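# Pull a stuck end-cap off a gripper and tray it

## Task

One of the two grippers has a plastic end-cap jammed onto its closed fingers. Remove the cap and leave it resting in the parts tray.

## Robot and tools

Robot: two arms, left_arm and right_arm, on opposite sides of the table. left_arm's base is on the +y side; the names do not match left or right in the images. Each gripper's fingers point along its own +x axis and open and close along its y axis. end_effector_position is the midpoint between the fingers, 3 to 4 cm behind the tips. Only the outer 1.5 cm of each finger pad is flat.

Frame: every pose, velocity and offset uses the scene frame. Its origin is roughly halfway between the arms' nominal bases, +z is up, and the table top is at z = +0.020 m. Real bases sit a little off nominal; a BASES line, if present, gives the calibrated spot. Reported hand poses can be a few cm off, more at long reach.

execute_actions(actions, cameras): actions is a list of actions. Each action is up to 15 rows, one row per control step of 1/30 s; if there are fewer, the last row is held until 15 steps pass. One row is a single list of 14 numbers in [-1, 1] covering both arms: dx, dy, dz, rx, ry, rz, opening for left_arm, then the same seven for right_arm. The six pose numbers are offsets, not poses, measured from that arm's Hand target as it was when the action began, along scene axes. Every row counts from that same start, so rows do not add up within an action, but the next action starts from the new Hand target. Scale: 1.0 = 0.6 m for dx, dy, dz and 180 degrees for rx, ry, rz, which form one rotation vector turning about the Hand target's position. Sending six zeros re-commands the current Hand target. Opening is absolute: +1 fully open (0.080 m), -1 fully closed, empty fingers touching near -0.78. Full closing takes at least about 0.6 s. An empty actions list just returns state and images.

move(target, speed, blend, opening_speed, blocking, cameras): target is either one 14-number row laid out as above, or a list of up to 15 such rows. Each row's pose numbers are offsets from the Hand targets at the start of the call, not from the previous row; openings are absolute. speed: top path speed in m/s, 0.002 to 2.4, default 0.25, turning limited to twice that in rad/s; one value or one per target. blend: corner rounding in m, per target or one value, default 0. opening_speed: rate of change of the commanded opening per second on the -1 to +1 scale, minimum 0.2. blocking=false returns after 0.5 s while the move continues. Moves last 0.5 to 10 s and ignore obstacles and the other arm. Keep paths away from an arm's own base, which can flip its shoulder posture. Faster moves hit harder and drift more from the path.

The move: line reports the ending: done (at rest within 8 mm and 2 degrees), off_target, moving, held, fault or blocked (stopped far from its goal, usually by an obstacle; it then holds still). limits=paced means the pose was clipped; limits=held means steps were withheld.

wait(seconds 0 to 10) lets time pass holding the last commands. stop() brakes a running move. zoom_image(camera, region) enlarges [x0, y0, x1, y1] pixels, at most 504 by 504, of cam_high, cam_left_wrist or cam_right_wrist (each 672x504). finished_scene(scene=1) ends the scene for good.

Result lines: end_effector_position (m), end_effector_quat_wxyz, velocities (omitted when Joint velocities reads within noise); Hand target, the last commanded pose that the next offsets build on; Tool commands; grip_measured on the opening scale (can read about 2 mm off, and narrower than a squeezed part); the last Joint positions entry is the opening in metres; Joint torques and External joint torques (contact estimates, with noise and friction); grip_effort_n, motor effort where negative means closing, not pad force. MOTOR HOT warns of heating; an OVER-TEMPERATURE FAULT freezes an arm for 30 to 60 s or longer.

Controller behaviour: commanded orientation is clipped to within 32 degrees of the measured one each step. Grippers often stop short, sag or tilt, especially far out; check position and orientation after each motion and correct with an explicit offset. Tiny moves may not happen or may go sideways.

Gripping: to hold something, keep the opening command about 0.08 below the grip_measured value seen at first contact for full force, less for a lighter grip. Parts narrower than about 5 mm get reduced force.

Likely approach: find which gripper carries the cap from the cameras, hold the capped arm still, grasp the cap with the other gripper, then pull it straight off along the capped gripper's +x direction, slowly. Carry it over the tray, lower it, open, and lift clear.

Avoid: dropping the cap, releasing it while moving, or anything leaving the table. Avoid fast impacts, hard pushes, and any arm-to-arm press; closing one gripper on the other arm's fingers counts as one. The clearance check does not prevent gripper-to-gripper contact. Joint contact torque load limits (N m): waist 17.8, shoulder 22, elbow 22, wrist pitch 5.8, wrist yaw 5.78, wrist roll 5.42. Reaching any of them stops that arm for 10 s. Avoid long stretched holds or pushes toward unreachable poses, which heat motors. To stop pressing against something, command the target back behind the gripper. Loose objects may occasionally be nudged by outside pushes.

Each tool is called after "Request:" by a JSON object that holds its "api" and its "payload".

## Session

Request:
{"api": "execute_actions", "payload": {"actions": []}}

Scene clock: 0.00 s.
left_arm: end_effector_position=(+0.1323, +0.1837, +0.1463) grip_measured=-0.776 grip_effort_n=n/a end_effector_quat_wxyz=(+0.874, +0.109, +0.260, -0.396) | right_arm: end_effector_position=(-0.2494, -0.2447, +0.3764) grip_measured=+1.000 grip_effort_n=n/a end_effector_quat_wxyz=(+0.136, -0.368, -0.008, +0.920)
Joint positions: left_arm=[0.355 1.153 0.427 0.123 -0.3 -0.22 0] | right_arm=[0.67 1.327 1.623 -1.119 -0.399 -0.553 0.08]
Joint velocities: within noise
Joint torques (N m): no reading
External joint torques (N m): no reading
Heat: left arm: hottest wrist pitch 31 °C (+0.0 °C/min); right arm: hottest wrist yaw 33 °C (+0.0 °C/min).
Hand target: left_arm +0.1329, +0.1824, +0.1496; +0.875, +0.105, +0.257, -0.397 | right_arm -0.2493, -0.2450, +0.3780; +0.137, -0.366, -0.009, +0.920
Tool commands: left_gripper/opening=-0.777778 right_gripper/opening=+1.0

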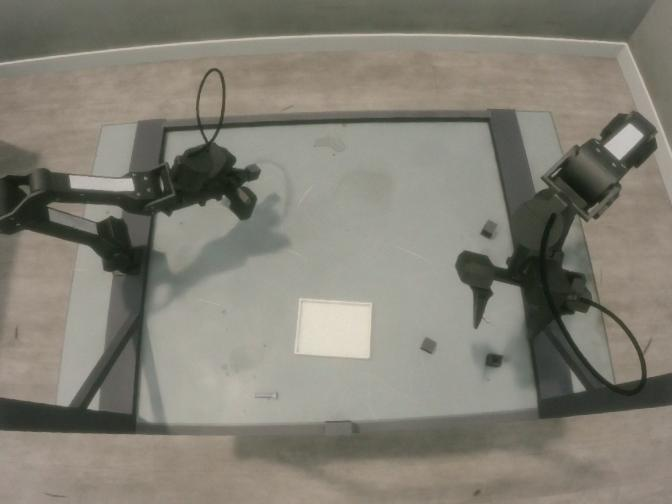

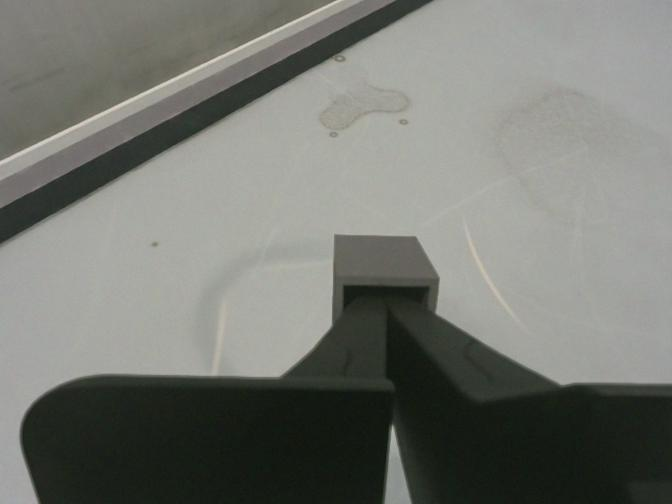

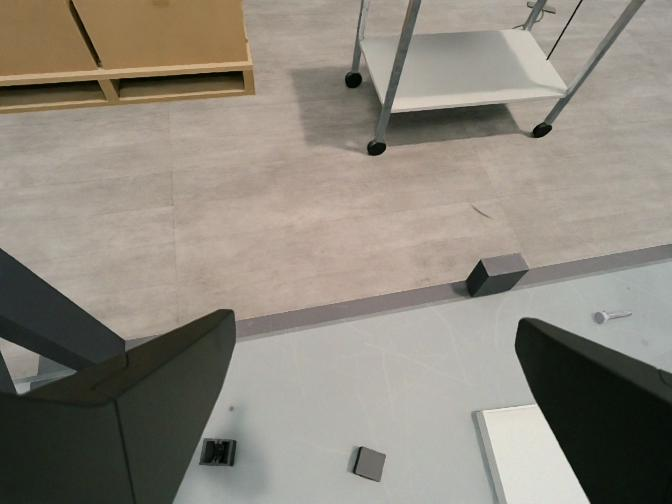

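Request:
{"api": "zoom_image", "payload": {"camera": "cam_left_wrist", "region": [260, 180, 520, 400]}}

Request:
{"api": "zoom_image", "payload": {"camera": "cam_high", "region": [180, 120, 300, 240]}}

Request:
{"api": "zoom_image", "payload": {"camera": "cam_high", "region": [230, 200, 530, 430]}}

Scaled by 1.938 from the camera's 672x504 image, which has a finer 960x720 frame.

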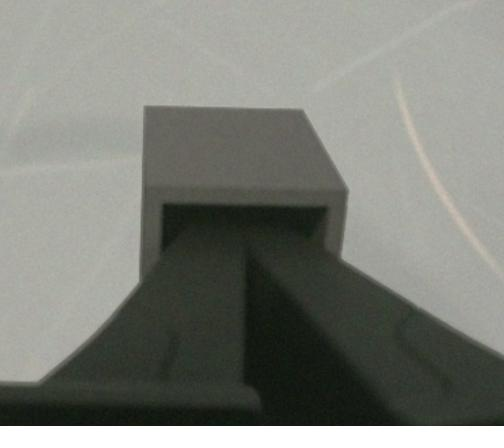

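Scaled by 4.200 from the camera's 672x504 image, which has a finer 960x720 frame.

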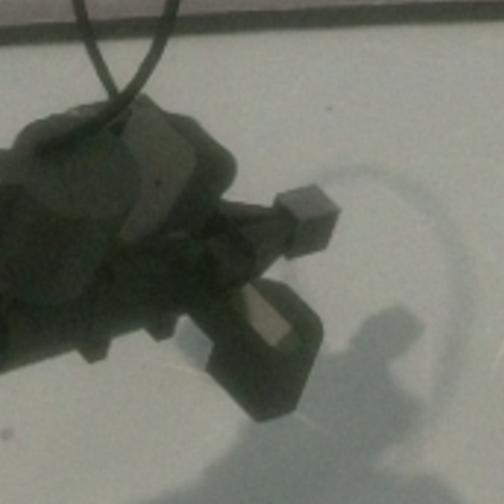

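Scaled by 1.680 from the camera's 672x504 image, which has a finer 960x720 frame.

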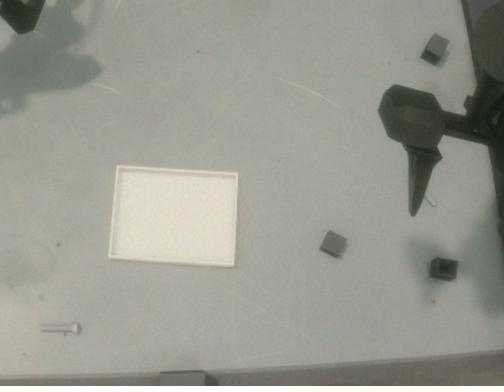

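Request:
{"api": "move", "payload": {"target": [-0.4215,-0.229,0.1673,-0.1686,-0.0708,-0.2227,-0.7778,0.2155,0.1917,-0.2133,0.1758,0.1848,-0.3857,1.0], "speed": 0.2}}

Scene clock: 6.20 s.
left_arm: end_effector_position=(-0.1168, +0.0476, +0.2440) grip_measured=-0.776 grip_effort_n=-6.7 end_effector_quat_wxyz=(+0.710, +0.006, +0.005, -0.704) | right_arm: end_effector_position=(-0.1220, -0.1300, +0.2539) grip_measured=+1.000 grip_effort_n=-4.0 end_effector_quat_wxyz=(+0.704, +0.003, -0.002, +0.710)
Joint positions: left_arm=[-0.369 1.557 0.635 0.905 -0.378 -0.004 0] | right_arm=[0.568 1.216 0.398 0.826 0.55 -0.004 0.08]
Joint velocities: within noise
Joint torques (N m): left_arm=[-0.42 -5.89 6.41 1.56 0.17 0.17] | right_arm=[-0.25 -2.69 6.96 1.99 0.2 0.09]
External joint torques (N m): left_arm=[-0.36 -0.43 0.86 0 0.17 0.16] | right_arm=[-0.27 0.73 0.91 0.42 0.21 0.09]
Heat: left arm: hottest wrist pitch 32 °C (+9.7 °C/min); right arm: hottest wrist pitch 33 °C (+9.7 °C/min).
Hand target: left_arm -0.1200, +0.0451, +0.2500; +0.707, +0.000, +0.000, -0.707 | right_arm -0.1200, -0.1299, +0.2501; +0.707, +0.000, +0.000, +0.707
Off the commanded pose: left_arm 0.007 m, 1 deg | right_arm 0.004 m, 1 deg.
move: done
camera_calibration:
cam_left_wrist: T_world_to_cam=[[-0.999648, 0.00937902, 0.0248338, -0.114168], [-0.0194724, 0.376741, -0.926114, 0.232426], [-0.018042, -0.926271, -0.376425, 0.208829], [0, 0, 0, 1]] pos_world=[-0.105834, 0.106939, 0.296697]
cam_right_wrist: T_world_to_cam=[[0.998869, 0.0458008, 0.0127736, 0.135259], [0.0265236, -0.313742, -0.949138, 0.236809], [-0.0394636, 0.948403, -0.314602, 0.279423], [0, 0, 0, 1]] pos_world=[-0.13036, -0.196904, 0.310944]

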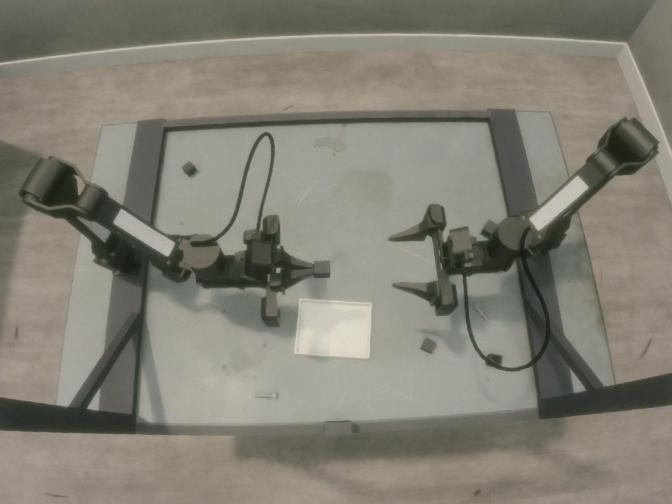

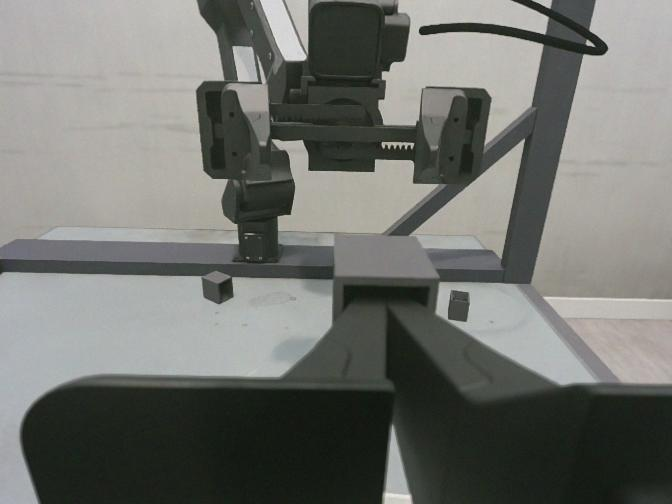

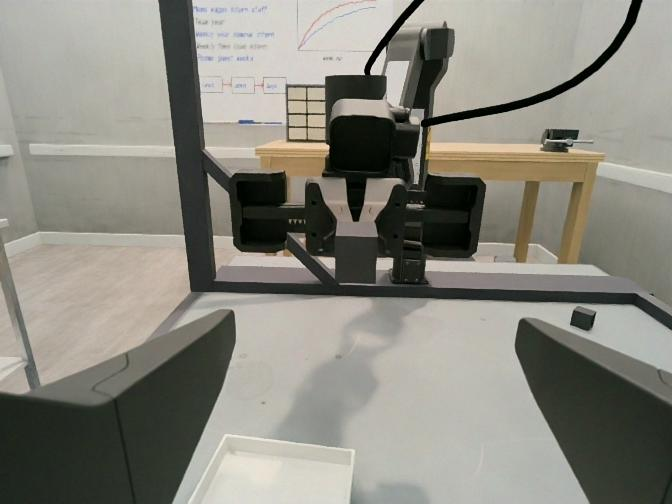

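Request:
{"api": "zoom_image", "payload": {"camera": "cam_right_wrist", "region": [220, 160, 500, 340]}}

Request:
{"api": "zoom_image", "payload": {"camera": "cam_high", "region": [230, 200, 470, 340]}}

Scaled by 1.800 from the camera's 672x504 image, which has a finer 960x720 frame.

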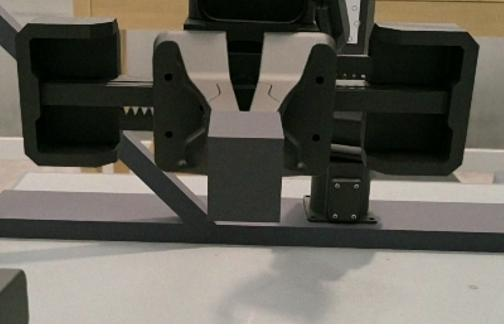

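Scaled by 2.100 from the camera's 672x504 image, which has a finer 960x720 frame.

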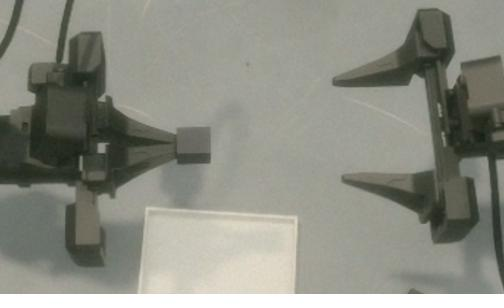

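Request:
{"api": "move", "payload": {"target": [0,0,0,0,0,0,-0.7778,-0.0133,0.12,-0.0133,0,0,0,1.0], "speed": 0.15}}

Request:
{"api": "zoom_image", "payload": {"camera": "cam_right_wrist", "region": [220, 160, 530, 400]}}

Request:
{"api": "zoom_image", "payload": {"camera": "cam_high", "region": [270, 200, 430, 320]}}

Scene clock: 7.93 s.
left_arm: end_effector_position=(-0.1168, +0.0475, +0.2440) grip_measured=-0.776 grip_effort_n=-6.3 end_effector_quat_wxyz=(+0.710, +0.006, +0.005, -0.704) | right_arm: end_effector_position=(-0.1271, -0.0609, +0.2399) grip_measured=+1.000 grip_effort_n=-4.0 end_effector_quat_wxyz=(+0.708, -0.005, +0.000, +0.706)
Joint positions: left_arm=[-0.369 1.558 0.635 0.905 -0.378 -0.004 0] | right_arm=[0.454 1.543 0.59 0.945 0.448 -0.003 0.08]
Joint velocities: within noise
Joint torques (N m): left_arm=[-0.36 -5.89 6.29 1.58 0.16 0.18] | right_arm=[-0.29 -4.52 8.94 2.02 -0.25 0.07]
External joint torques (N m): left_arm=[-0.34 -0.39 0.72 0 0.16 0.18] | right_arm=[-0.27 0.98 3.21 0.39 -0.25 0.07]
Heat: left arm: hottest wrist pitch 32 °C (+7.6 °C/min); right arm: hottest wrist pitch 34 °C (+15.1 °C/min).
Hand target: left_arm -0.1200, +0.0450, +0.2499; +0.707, +0.000, +0.000, -0.707 | right_arm -0.1280, -0.0579, +0.2422; +0.707, +0.000, +0.000, +0.707
Off the commanded pose: left_arm 0.007 m, 1 deg | right_arm 0.004 m, 1 deg.
move: done
camera_calibration:
cam_left_wrist: T_world_to_cam=[[-0.999646, 0.00973186, 0.0247604, -0.114183], [-0.0192714, 0.376746, -0.926116, 0.232485], [-0.0183412, -0.926265, -0.376425, 0.208704], [0, 0, 0, 1]] pos_world=[-0.105834, 0.106839, 0.296697]
cam_right_wrist: T_world_to_cam=[[0.999241, 0.0337848, 0.019409, 0.135064], [0.0294059, -0.327106, -0.94453, 0.243793], [-0.025562, 0.944384, -0.327851, 0.214084], [0, 0, 0, 1]] pos_world=[-0.136658, -0.126994, 0.297836]

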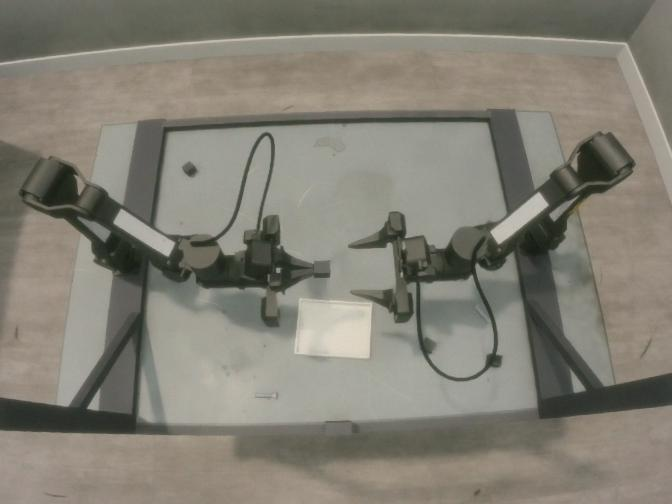

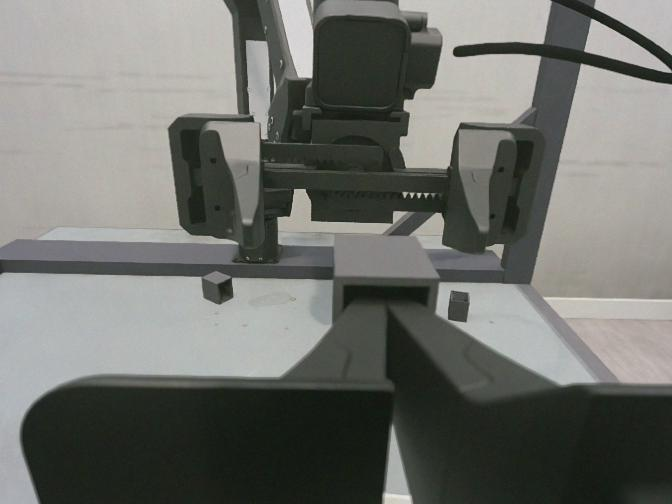

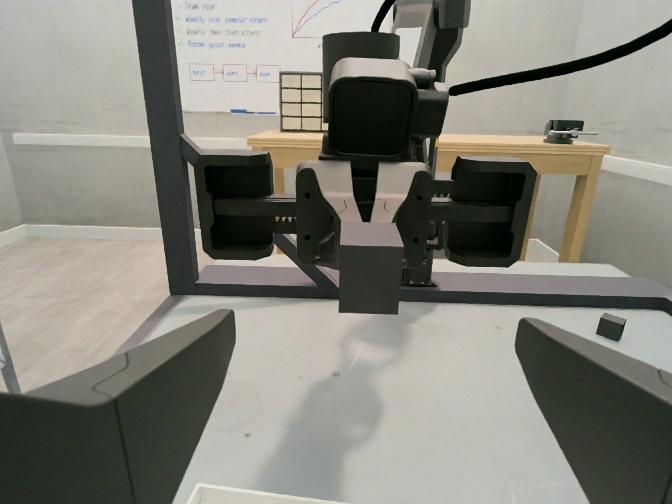

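Scaled by 1.626 from the camera's 672x504 image, which has a finer 960x720 frame.

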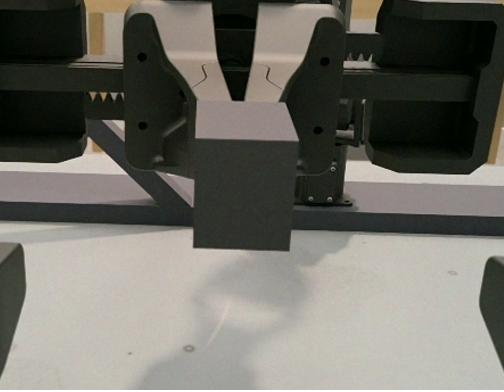

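Scaled by 3.150 from the camera's 672x504 image, which has a finer 960x720 frame.

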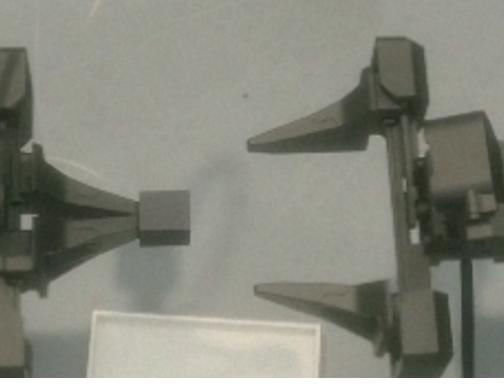

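Request:
{"api": "move", "payload": {"target": [0,0,0,0,0,0,-0.7778,0.003,0.08,0,0,0,0,1.0], "speed": 0.1}}

Request:
{"api": "zoom_image", "payload": {"camera": "cam_right_wrist", "region": [220, 160, 530, 400]}}

Request:
{"api": "zoom_image", "payload": {"camera": "cam_high", "region": [270, 200, 430, 320]}}

Scene clock: 9.30 s.
left_arm: end_effector_position=(-0.1168, +0.0475, +0.2440) grip_measured=-0.776 grip_effort_n=-6.7 end_effector_quat_wxyz=(+0.710, +0.006, +0.005, -0.704) | right_arm: end_effector_position=(-0.1253, -0.0131, +0.2420) grip_measured=+1.000 grip_effort_n=-3.5 end_effector_quat_wxyz=(+0.708, -0.001, -0.001, +0.706)
Joint positions: left_arm=[-0.369 1.558 0.635 0.905 -0.378 -0.004 0] | right_arm=[0.383 1.699 0.759 0.939 0.378 -0.003 0.08]
Joint velocities: within noise
Joint torques (N m): left_arm=[-0.38 -5.94 6.29 1.56 0.16 0.16] | right_arm=[-0.27 -5.67 8.98 1.6 -0.25 0.08]
External joint torques (N m): left_arm=[-0.38 -0.45 0.71 -0.01 0.17 0.15] | right_arm=[-0.27 1.05 3.24 -0.03 -0.25 0.07]
Heat: left arm: hottest elbow 32 °C (+19.4 °C/min); right arm: hottest wrist pitch 34 °C (+12.9 °C/min).
Hand target: left_arm -0.1200, +0.0450, +0.2498; +0.707, +0.000, +0.000, -0.707 | right_arm -0.1261, -0.0099, +0.2421; +0.707, +0.000, +0.000, +0.707
Off the commanded pose: left_arm 0.007 m, 1 deg | right_arm 0.003 m, 0 deg.
move: done
camera_calibration:
cam_left_wrist: T_world_to_cam=[[-0.999646, 0.00973186, 0.0247604, -0.114183], [-0.0192714, 0.376746, -0.926116, 0.232485], [-0.0183412, -0.926265, -0.376425, 0.208704], [0, 0, 0, 1]] pos_world=[-0.105834, 0.106839, 0.296697]
cam_right_wrist: T_world_to_cam=[[0.999309, 0.0333278, 0.016471, 0.132278], [0.0263066, -0.320887, -0.946752, 0.261622], [-0.0262678, 0.946531, -0.321542, 0.168026], [0, 0, 0, 1]] pos_world=[-0.134656, -0.0794989, 0.29954]

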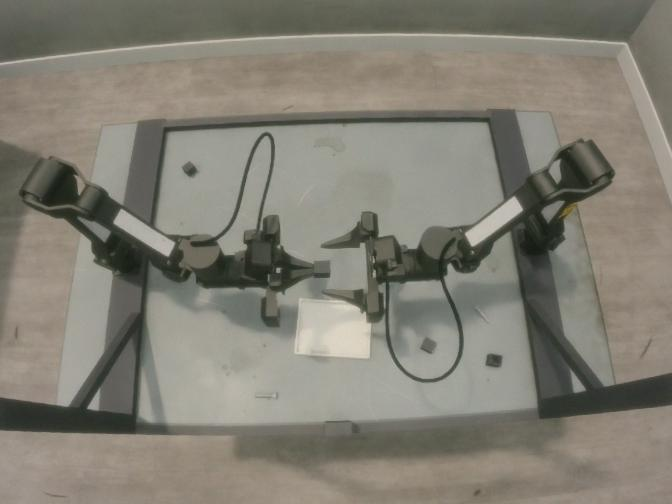

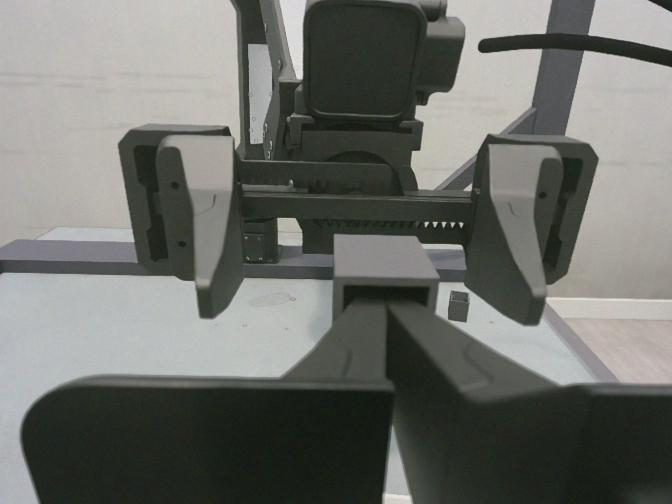

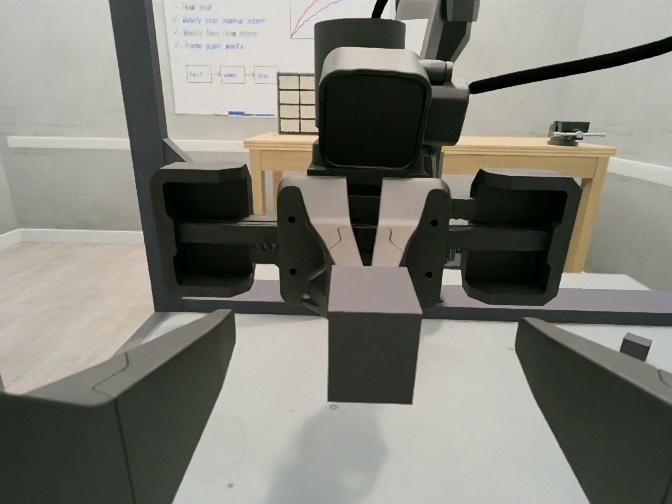

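Scaled by 1.626 from the camera's 672x504 image, which has a finer 960x720 frame.

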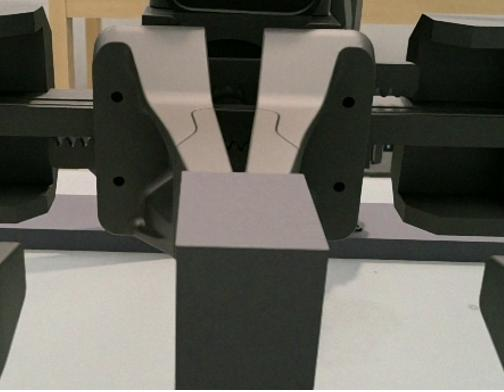

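Scaled by 3.150 from the camera's 672x504 image, which has a finer 960x720 frame.

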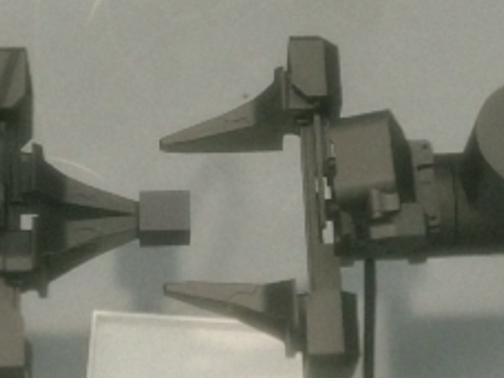

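Request:
{"api": "move", "payload": {"target": [0,0,0,0,0,0,-0.7778,0,0,0.002,0,0,0,-0.55], "opening_speed": 1.0}}

Request:
{"api": "zoom_image", "payload": {"camera": "cam_right_wrist", "region": [220, 160, 530, 400]}}

Scene clock: 11.30 s.
left_arm: end_effector_position=(-0.1172, +0.0475, +0.2441) grip_measured=-0.776 grip_effort_n=-6.7 end_effector_quat_wxyz=(+0.710, +0.006, +0.005, -0.704) | right_arm: end_effector_position=(-0.1257, -0.0127, +0.2419) grip_measured=-0.323 grip_effort_n=-83.5 end_effector_quat_wxyz=(+0.708, -0.003, +0.000, +0.707)
Joint positions: left_arm=[-0.37 1.558 0.636 0.905 -0.378 -0.004 0] | right_arm=[0.383 1.699 0.762 0.933 0.376 -0.003 0.02]
Joint velocities: within noise
Joint torques (N m): left_arm=[-0.32 -5.93 6.3 1.57 0.16 0.16] | right_arm=[-0.33 -6.08 8.97 1.62 -0.18 0.07]
External joint torques (N m): left_arm=[-0.29 -0.52 0.76 0.02 0.16 0.16] | right_arm=[-0.38 0.58 3.26 0 -0.18 0.07]
Heat: left arm: hottest elbow 32 °C (+15.9 °C/min); right arm: hottest wrist pitch 35 °C (+15.9 °C/min).
Hand target: left_arm -0.1201, +0.0450, +0.2500; +0.707, +0.000, +0.000, -0.707 | right_arm -0.1261, -0.0099, +0.2435; +0.707, +0.000, +0.000, +0.707
Off the commanded pose: left_arm 0.007 m, 1 deg | right_arm 0.003 m, 0 deg.
move: done
camera_calibration:
cam_left_wrist: T_world_to_cam=[[-0.999633, 0.0105189, 0.0249633, -0.114628], [-0.0191688, 0.376468, -0.926231, 0.232646], [-0.0191408, -0.92637, -0.376128, 0.208576], [0, 0, 0, 1]] pos_world=[-0.106134, 0.10684, 0.296797]
cam_right_wrist: T_world_to_cam=[[0.999228, 0.035214, 0.0174401, 0.132508], [0.0279085, -0.323502, -0.945816, 0.261554], [-0.0276641, 0.945572, -0.324235, 0.167987], [0, 0, 0, 1]] pos_world=[-0.135058, -0.0788968, 0.299538]

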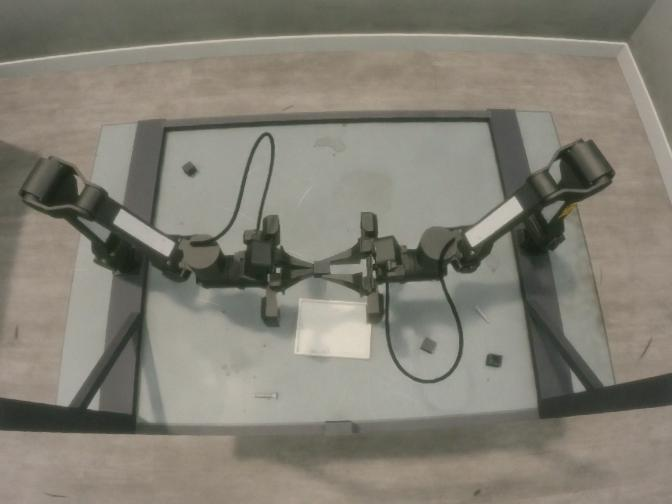

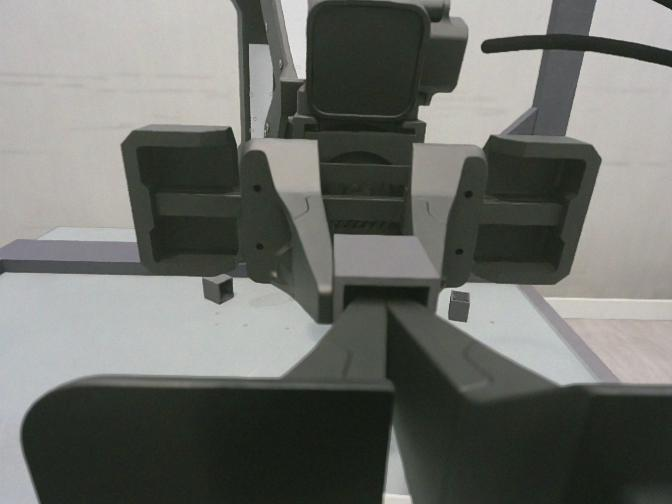

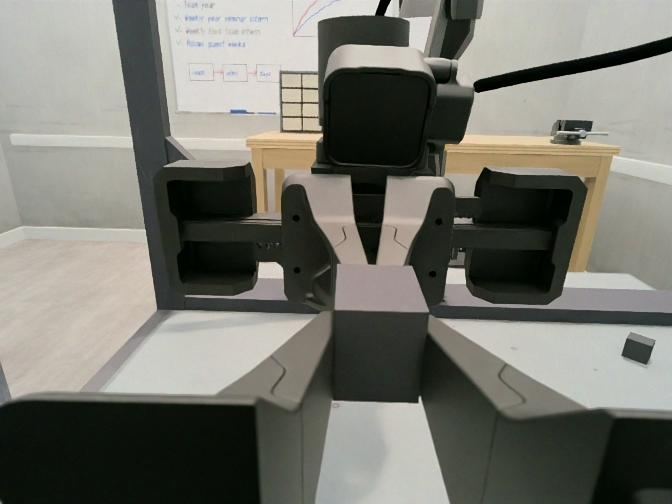

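Scaled by 1.626 from the camera's 672x504 image, which has a finer 960x720 frame.

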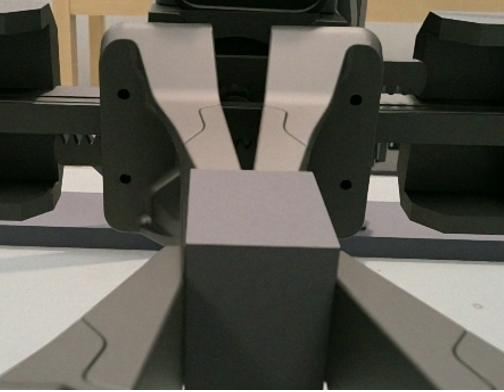

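Request:
{"api": "move", "payload": {"target": [0,0.08,0,0,0,0,-0.7778,0,-0.05,0,0,0,0,-0.55], "speed": 0.08}}

Scene clock: 12.53 s.
left_arm: end_effector_position=(-0.1204, +0.0907, +0.2484) grip_measured=-0.776 grip_effort_n=-6.7 end_effector_quat_wxyz=(+0.707, +0.001, +0.002, -0.708) | right_arm: end_effector_position=(-0.1266, -0.0370, +0.2387) grip_measured=-0.323 grip_effort_n=-83.5 end_effector_quat_wxyz=(+0.706, -0.007, +0.001, +0.708)
Joint positions: left_arm=[-0.441 1.391 0.5 0.886 -0.44 -0.004 0] | right_arm=[0.415 1.623 0.671 0.938 0.403 -0.003 0.02]
Joint velocities: within noise
Joint torques (N m): left_arm=[-0.42 -6.38 4.29 1.23 -0.24 0.14] | right_arm=[0.27 -7.76 6.46 2.02 0.21 0.05]
External joint torques (N m): left_arm=[-0.39 -2.1 -1.29 -0.29 -0.25 0.13] | right_arm=[0.25 -1.74 0.79 0.41 0.22 0.05]
Heat: left arm: hottest elbow 33 °C (+19.1 °C/min); right arm: hottest wrist pitch 35 °C (+14.4 °C/min).
Hand target: left_arm -0.1201, +0.0931, +0.2499; +0.707, +0.000, +0.000, -0.707 | right_arm -0.1261, -0.0399, +0.2433; +0.707, +0.000, +0.000, +0.707
Off the commanded pose: left_arm 0.003 m, 0 deg | right_arm 0.006 m, 1 deg.
move: done
camera_calibration:
cam_left_wrist: T_world_to_cam=[[-0.999382, 0.0203448, 0.0286816, -0.12024], [-0.0192314, 0.366636, -0.930166, 0.222169], [-0.0294397, -0.930142, -0.366018, 0.246707], [0, 0, 0, 1]] pos_world=[-0.10863, 0.150464, 0.300402]
cam_right_wrist: T_world_to_cam=[[0.998991, 0.0396412, 0.0211288, 0.133527], [0.0331121, -0.331992, -0.942701, 0.250292], [-0.0303552, 0.942449, -0.332969, 0.19162], [0, 0, 0, 1]] pos_world=[-0.135863, -0.10279, 0.296933]

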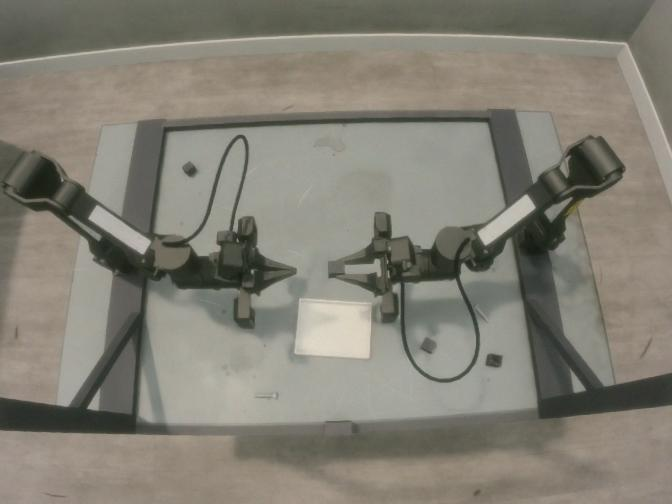

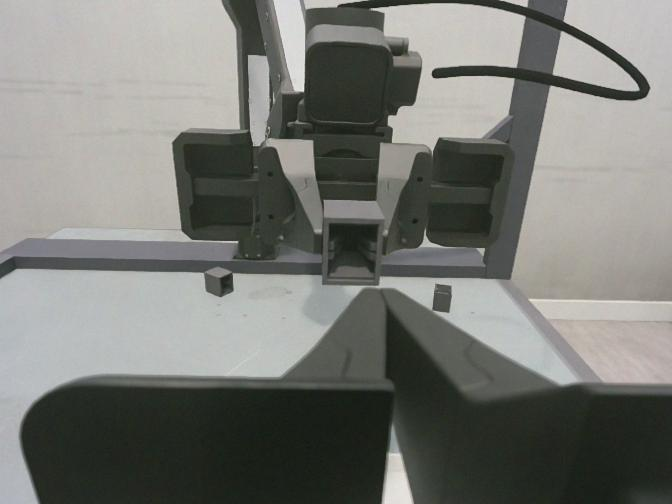

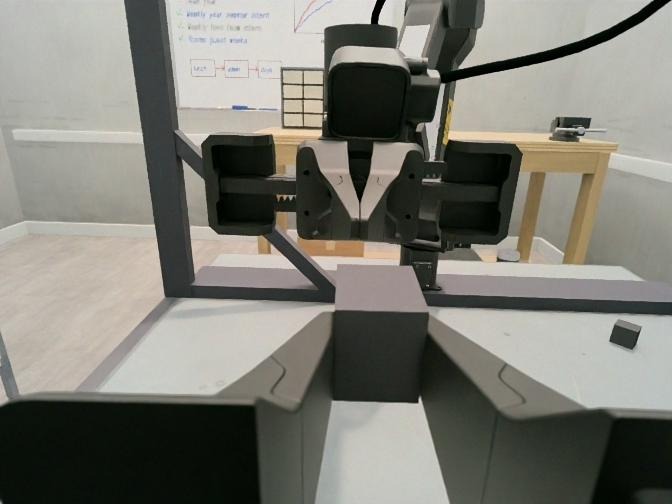

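Request:
{"api": "move", "payload": {"target": [[0,0.2,0,0,0,0,-0.7778,0,0,0,0,0,0,-0.55],[0,0.2,0,0,0,0,-0.7778,-0.1065,0.0832,-0.1388,-0.5,0,0,-0.55]], "speed": 0.25}}

Scene clock: 17.07 s.
left_arm: end_effector_position=(-0.1206, +0.2120, +0.2503) grip_measured=-0.776 grip_effort_n=-6.7 end_effector_quat_wxyz=(+0.707, +0.002, -0.001, -0.707) | right_arm: end_effector_position=(-0.1891, +0.0064, +0.1633) grip_measured=-0.323 grip_effort_n=-83.5 end_effector_quat_wxyz=(+0.525, -0.441, +0.469, +0.556)
Joint positions: left_arm=[-0.818 0.791 0.23 0.56 -0.817 0.003 0] | right_arm=[0.379 2.371 2.336 -1.355 0.007 0.367 0.02]
Joint velocities: within noise
Joint torques (N m): left_arm=[-0.47 -2.28 5.01 1.12 -0.24 -0.07] | right_arm=[-0.33 -9.87 9.18 0.88 -0.25 -0.08]
External joint torques (N m): left_arm=[-0.47 -1.12 -1.2 -0.27 -0.24 -0.08] | right_arm=[-0.41 1.32 3.4 0.26 -0.26 -0.08]
Heat: left arm: hottest elbow 33 °C (+14.1 °C/min); right arm: hottest wrist pitch 35 °C (+10.5 °C/min).
Hand target: left_arm -0.1200, +0.2131, +0.2500; +0.707, +0.000, +0.000, -0.707 | right_arm -0.1900, +0.0101, +0.1601; +0.500, -0.500, +0.500, +0.500
Off the commanded pose: left_arm 0.001 m, 0 deg | right_arm 0.005 m, 10 deg.
joint sent to its limit (right arm) — joint 3 (elbow), upper limit, where the elbow is as straight as it goes. The joint targets are off in orientation, not in position.
move: off_target (right_arm)
camera_calibration:
cam_left_wrist: T_world_to_cam=[[-0.999559, 0.0196981, 0.0222133, -0.121158], [-0.0135426, 0.363315, -0.931568, 0.181136], [-0.0264206, -0.931458, -0.362888, 0.360071], [0, 0, 0, 1]] pos_world=[-0.109139, 0.271968, 0.302097]
cam_right_wrist: T_world_to_cam=[[0.995391, 0.0264306, -0.0921805, 0.213764], [0.0402947, -0.987566, 0.151952, 0.022485], [-0.0870182, -0.154966, -0.98408, 0.226348], [0, 0, 0, 1]] pos_world=[-0.193989, 0.0516317, 0.239033]

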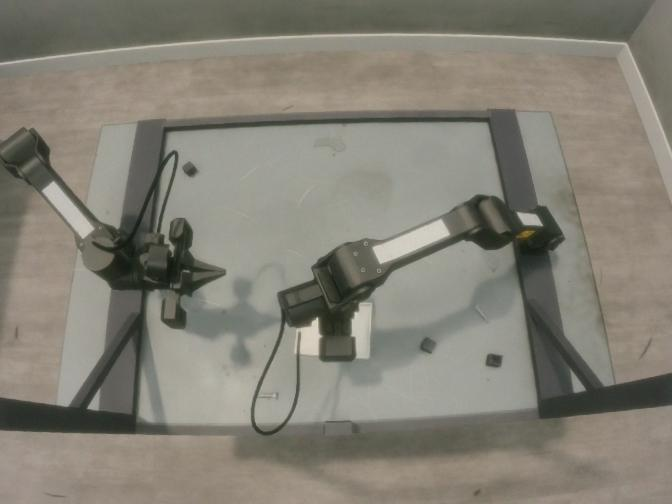

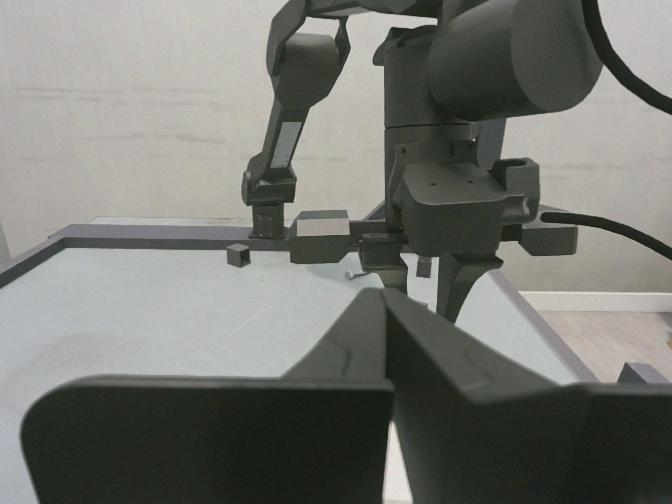

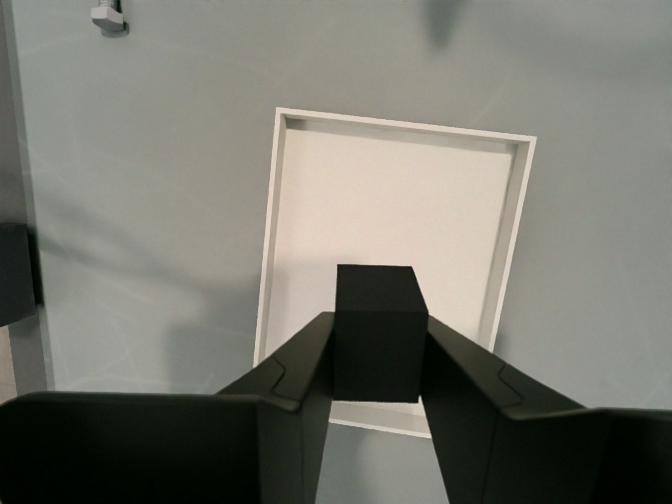

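Request:
{"api": "move", "payload": {"target": [0,0,0,0,0,0,-0.7778,0,-0.0333,-0.0917,0,0,0,-0.55], "speed": 0.15}}

Scene clock: 18.30 s.
left_arm: end_effector_position=(-0.1206, +0.2120, +0.2503) grip_measured=-0.776 grip_effort_n=-6.7 end_effector_quat_wxyz=(+0.707, +0.002, -0.001, -0.707) | right_arm: end_effector_position=(-0.1887, -0.0077, +0.1116) grip_measured=-0.323 grip_effort_n=-83.5 end_effector_quat_wxyz=(+0.504, -0.495, +0.495, +0.505)
Joint positions: left_arm=[-0.818 0.791 0.23 0.56 -0.817 0.003 0] | right_arm=[0.388 2.474 2.328 -1.407 0.006 0.378 0.02]
Joint velocities: within noise
Joint torques (N m): left_arm=[-0.38 -2.28 5.05 1.13 -0.25 -0.06] | right_arm=[0.17 -10.54 6.87 0.16 -0.24 0.08]
External joint torques (N m): left_arm=[-0.37 -1.12 -1.14 -0.27 -0.25 -0.07] | right_arm=[0.07 0.99 1.26 -0.19 -0.25 0.08]
Heat: left arm: hottest elbow 33 °C (+13.1 °C/min); right arm: hottest wrist pitch 35 °C (+9.8 °C/min).
Hand target: left_arm -0.1200, +0.2131, +0.2500; +0.707, +0.000, +0.000, -0.707 | right_arm -0.1900, -0.0100, +0.1049; +0.499, -0.500, +0.500, +0.500
Off the commanded pose: left_arm 0.001 m, 0 deg | right_arm 0.007 m, 1 deg.
move: done
camera_calibration:
cam_left_wrist: T_world_to_cam=[[-0.999559, 0.0196981, 0.0222133, -0.121158], [-0.0135426, 0.363315, -0.931568, 0.181136], [-0.0264206, -0.931458, -0.362888, 0.360071], [0, 0, 0, 1]] pos_world=[-0.109139, 0.271968, 0.302097]
cam_right_wrist: T_world_to_cam=[[0.999183, 0.0150857, -0.0374841, 0.203482], [0.0257144, -0.952989, 0.301912, -0.0028506], [-0.0311673, -0.30263, -0.952598, 0.179221], [0, 0, 0, 1]] pos_world=[-0.197657, 0.0484513, 0.179214]

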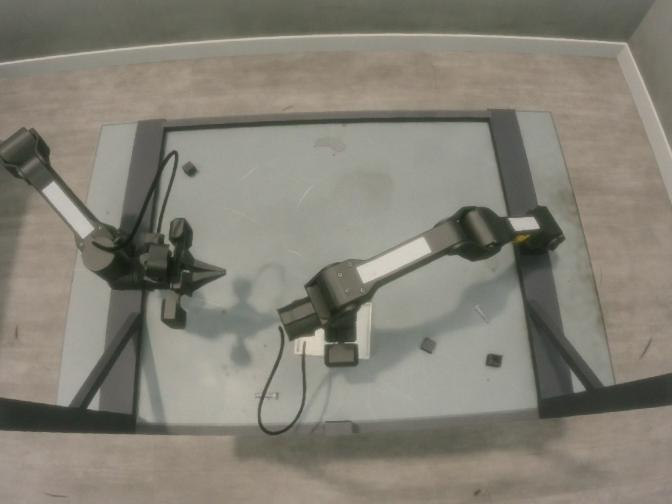

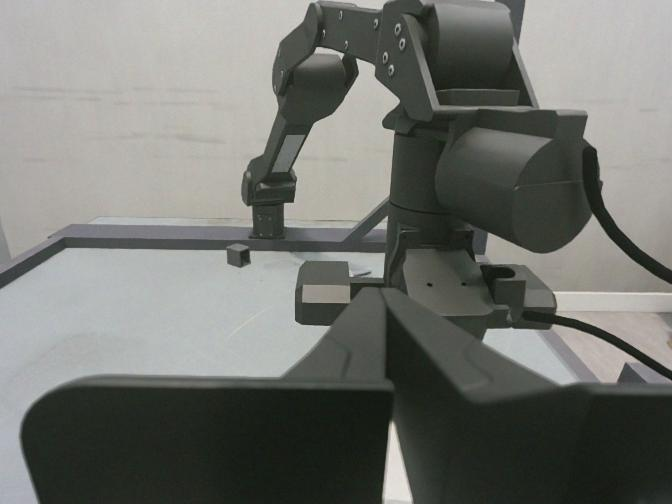

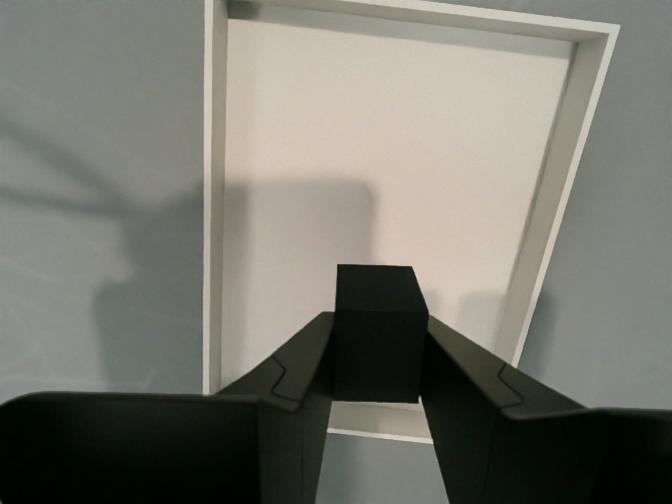

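Request:
{"api": "move", "payload": {"target": [0,0,0,0,0,0,-0.7778,0,0,-0.0333,0,0,0,-0.55], "speed": 0.08, "cameras": ["cam_right_wrist","cam_left_wrist"]}}

Request:
{"api": "zoom_image", "payload": {"camera": "cam_right_wrist", "region": [180, 220, 560, 460]}}

Scene clock: 19.40 s.
left_arm: end_effector_position=(-0.1206, +0.2120, +0.2503) grip_measured=-0.776 grip_effort_n=-6.7 end_effector_quat_wxyz=(+0.707, +0.002, -0.001, -0.707) | right_arm: end_effector_position=(-0.1885, -0.0081, +0.0906) grip_measured=-0.323 grip_effort_n=-83.5 end_effector_quat_wxyz=(+0.503, -0.497, +0.496, +0.503)
Joint positions: left_arm=[-0.818 0.791 0.23 0.56 -0.817 0.003 0] | right_arm=[0.388 2.474 2.245 -1.33 0.006 0.378 0.02]
Joint velocities: within noise
Joint torques (N m): left_arm=[-0.39 -2.32 4.98 1.13 -0.25 -0.07] | right_arm=[0.19 -10.96 6.38 0.58 -0.25 0.07]
External joint torques (N m): left_arm=[-0.39 -1.2 -1.18 -0.25 -0.25 -0.07] | right_arm=[0.3 0.6 0.72 0.22 -0.29 0.07]
Heat: left arm: hottest elbow 33 °C (+12.4 °C/min); right arm: hottest wrist pitch 35 °C (+9.3 °C/min).
Hand target: left_arm -0.1200, +0.2131, +0.2500; +0.707, +0.000, +0.000, -0.707 | right_arm -0.1901, -0.0099, +0.0850; +0.500, -0.500, +0.500, +0.500
Off the commanded pose: left_arm 0.001 m, 0 deg | right_arm 0.006 m, 1 deg.
move: done
camera_calibration:
cam_left_wrist: T_world_to_cam=[[-0.999559, 0.0196981, 0.0222133, -0.121158], [-0.0135426, 0.363315, -0.931568, 0.181136], [-0.0264206, -0.931458, -0.362888, 0.360071], [0, 0, 0, 1]] pos_world=[-0.109139, 0.271968, 0.302097]
cam_right_wrist: T_world_to_cam=[[0.999273, 0.0149161, -0.0350822, 0.20232], [0.0250118, -0.951033, 0.308074, 0.00252802], [-0.0287691, -0.308728, -0.950715, 0.159238], [0, 0, 0, 1]] pos_world=[-0.197655, 0.0485475, 0.157709]
Images, in order (width x height): cam_left_wrist 672x504, cam_right_wrist 672x504.

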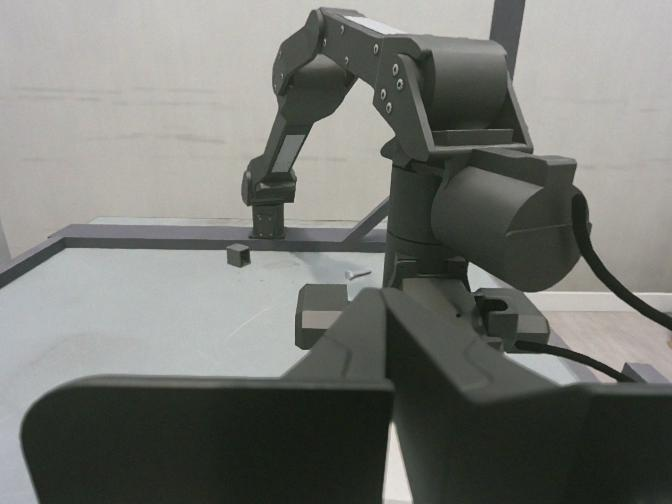

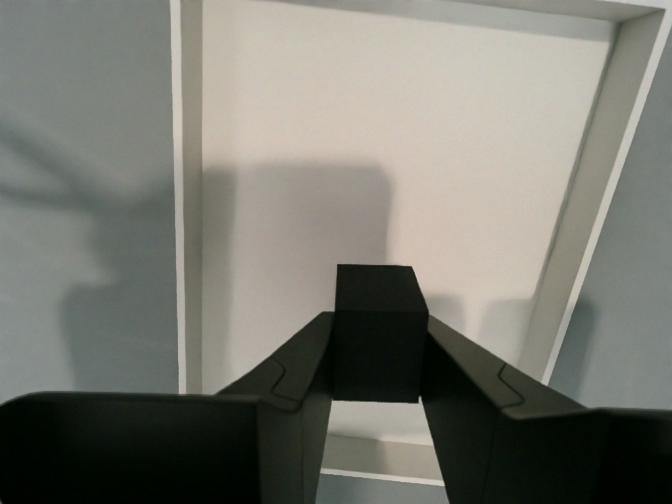

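Scaled by 1.326 from the camera's 672x504 image, which has a finer 960x720 frame.

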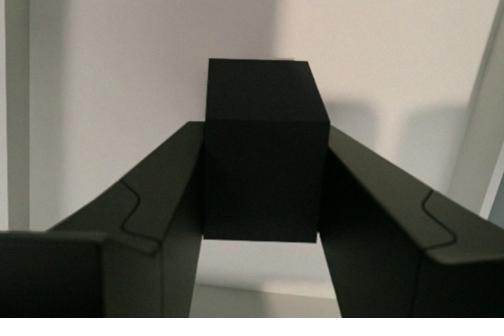

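Request:
{"api": "move", "payload": {"target": [0,0,0,0,0,0,-0.7778,0,0,-0.0117,0,0,0,-0.55], "speed": 0.04, "cameras": ["cam_right_wrist"]}}

Request:
{"api": "zoom_image", "payload": {"camera": "cam_right_wrist", "region": [180, 220, 560, 460]}}

Scene clock: 20.30 s.
left_arm: end_effector_position=(-0.1206, +0.2120, +0.2503) grip_measured=-0.776 grip_effort_n=-6.7 end_effector_quat_wxyz=(+0.707, +0.002, -0.001, -0.707) | right_arm: end_effector_position=(-0.1885, -0.0080, +0.0838) grip_measured=-0.323 grip_effort_n=-83.5 end_effector_quat_wxyz=(+0.503, -0.497, +0.496, +0.503)
Joint positions: left_arm=[-0.818 0.791 0.23 0.56 -0.817 0.003 0] | right_arm=[0.388 2.474 2.218 -1.303 0.006 0.378 0.02]
Joint velocities: within noise
Joint torques (N m): left_arm=[-0.43 -2.28 5.1 1.13 -0.25 -0.06] | right_arm=[0.18 -10.9 6.38 0.58 -0.24 0.08]
External joint torques (N m): left_arm=[-0.43 -1.12 -1.13 -0.27 -0.25 -0.06] | right_arm=[0.18 0.69 0.71 0.22 -0.26 0.08]
Heat: left arm: hottest elbow 33 °C (+11.8 °C/min); right arm: hottest wrist pitch 35 °C (+8.9 °C/min).
Hand target: left_arm -0.1200, +0.2131, +0.2500; +0.707, +0.000, +0.000, -0.707 | right_arm -0.1900, -0.0100, +0.0780; +0.499, -0.500, +0.500, +0.500
Off the commanded pose: left_arm 0.001 m, 0 deg | right_arm 0.006 m, 1 deg.
move: done
camera_calibration:
cam_right_wrist: T_world_to_cam=[[0.99927, 0.0148977, -0.0351711, 0.202098], [0.0250098, -0.951161, 0.307681, 0.00475262], [-0.0288697, -0.308336, -0.950839, 0.152879], [0, 0, 0, 1]] pos_world=[-0.197655, 0.0486478, 0.151009]
Images, in order (width x height): cam_right_wrist 672x504.

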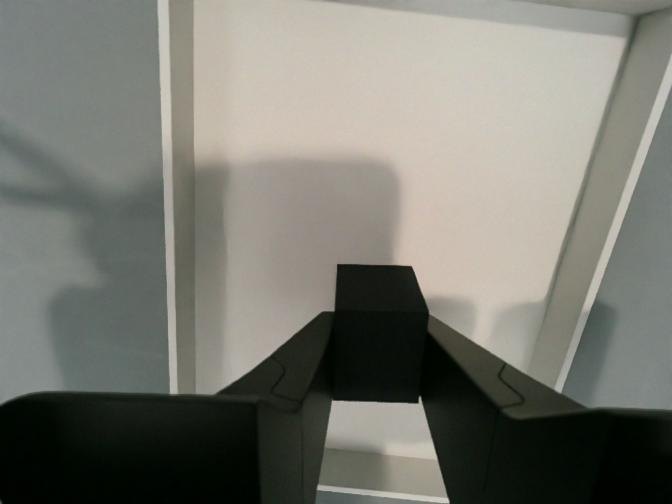

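Scaled by 1.326 from the camera's 672x504 image, which has a finer 960x720 frame.

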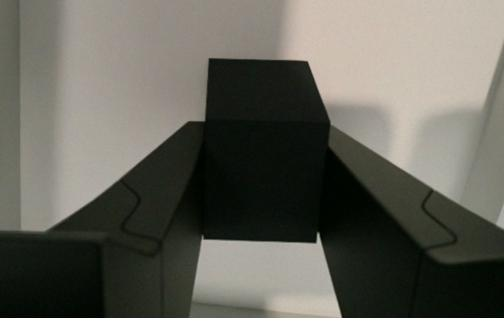

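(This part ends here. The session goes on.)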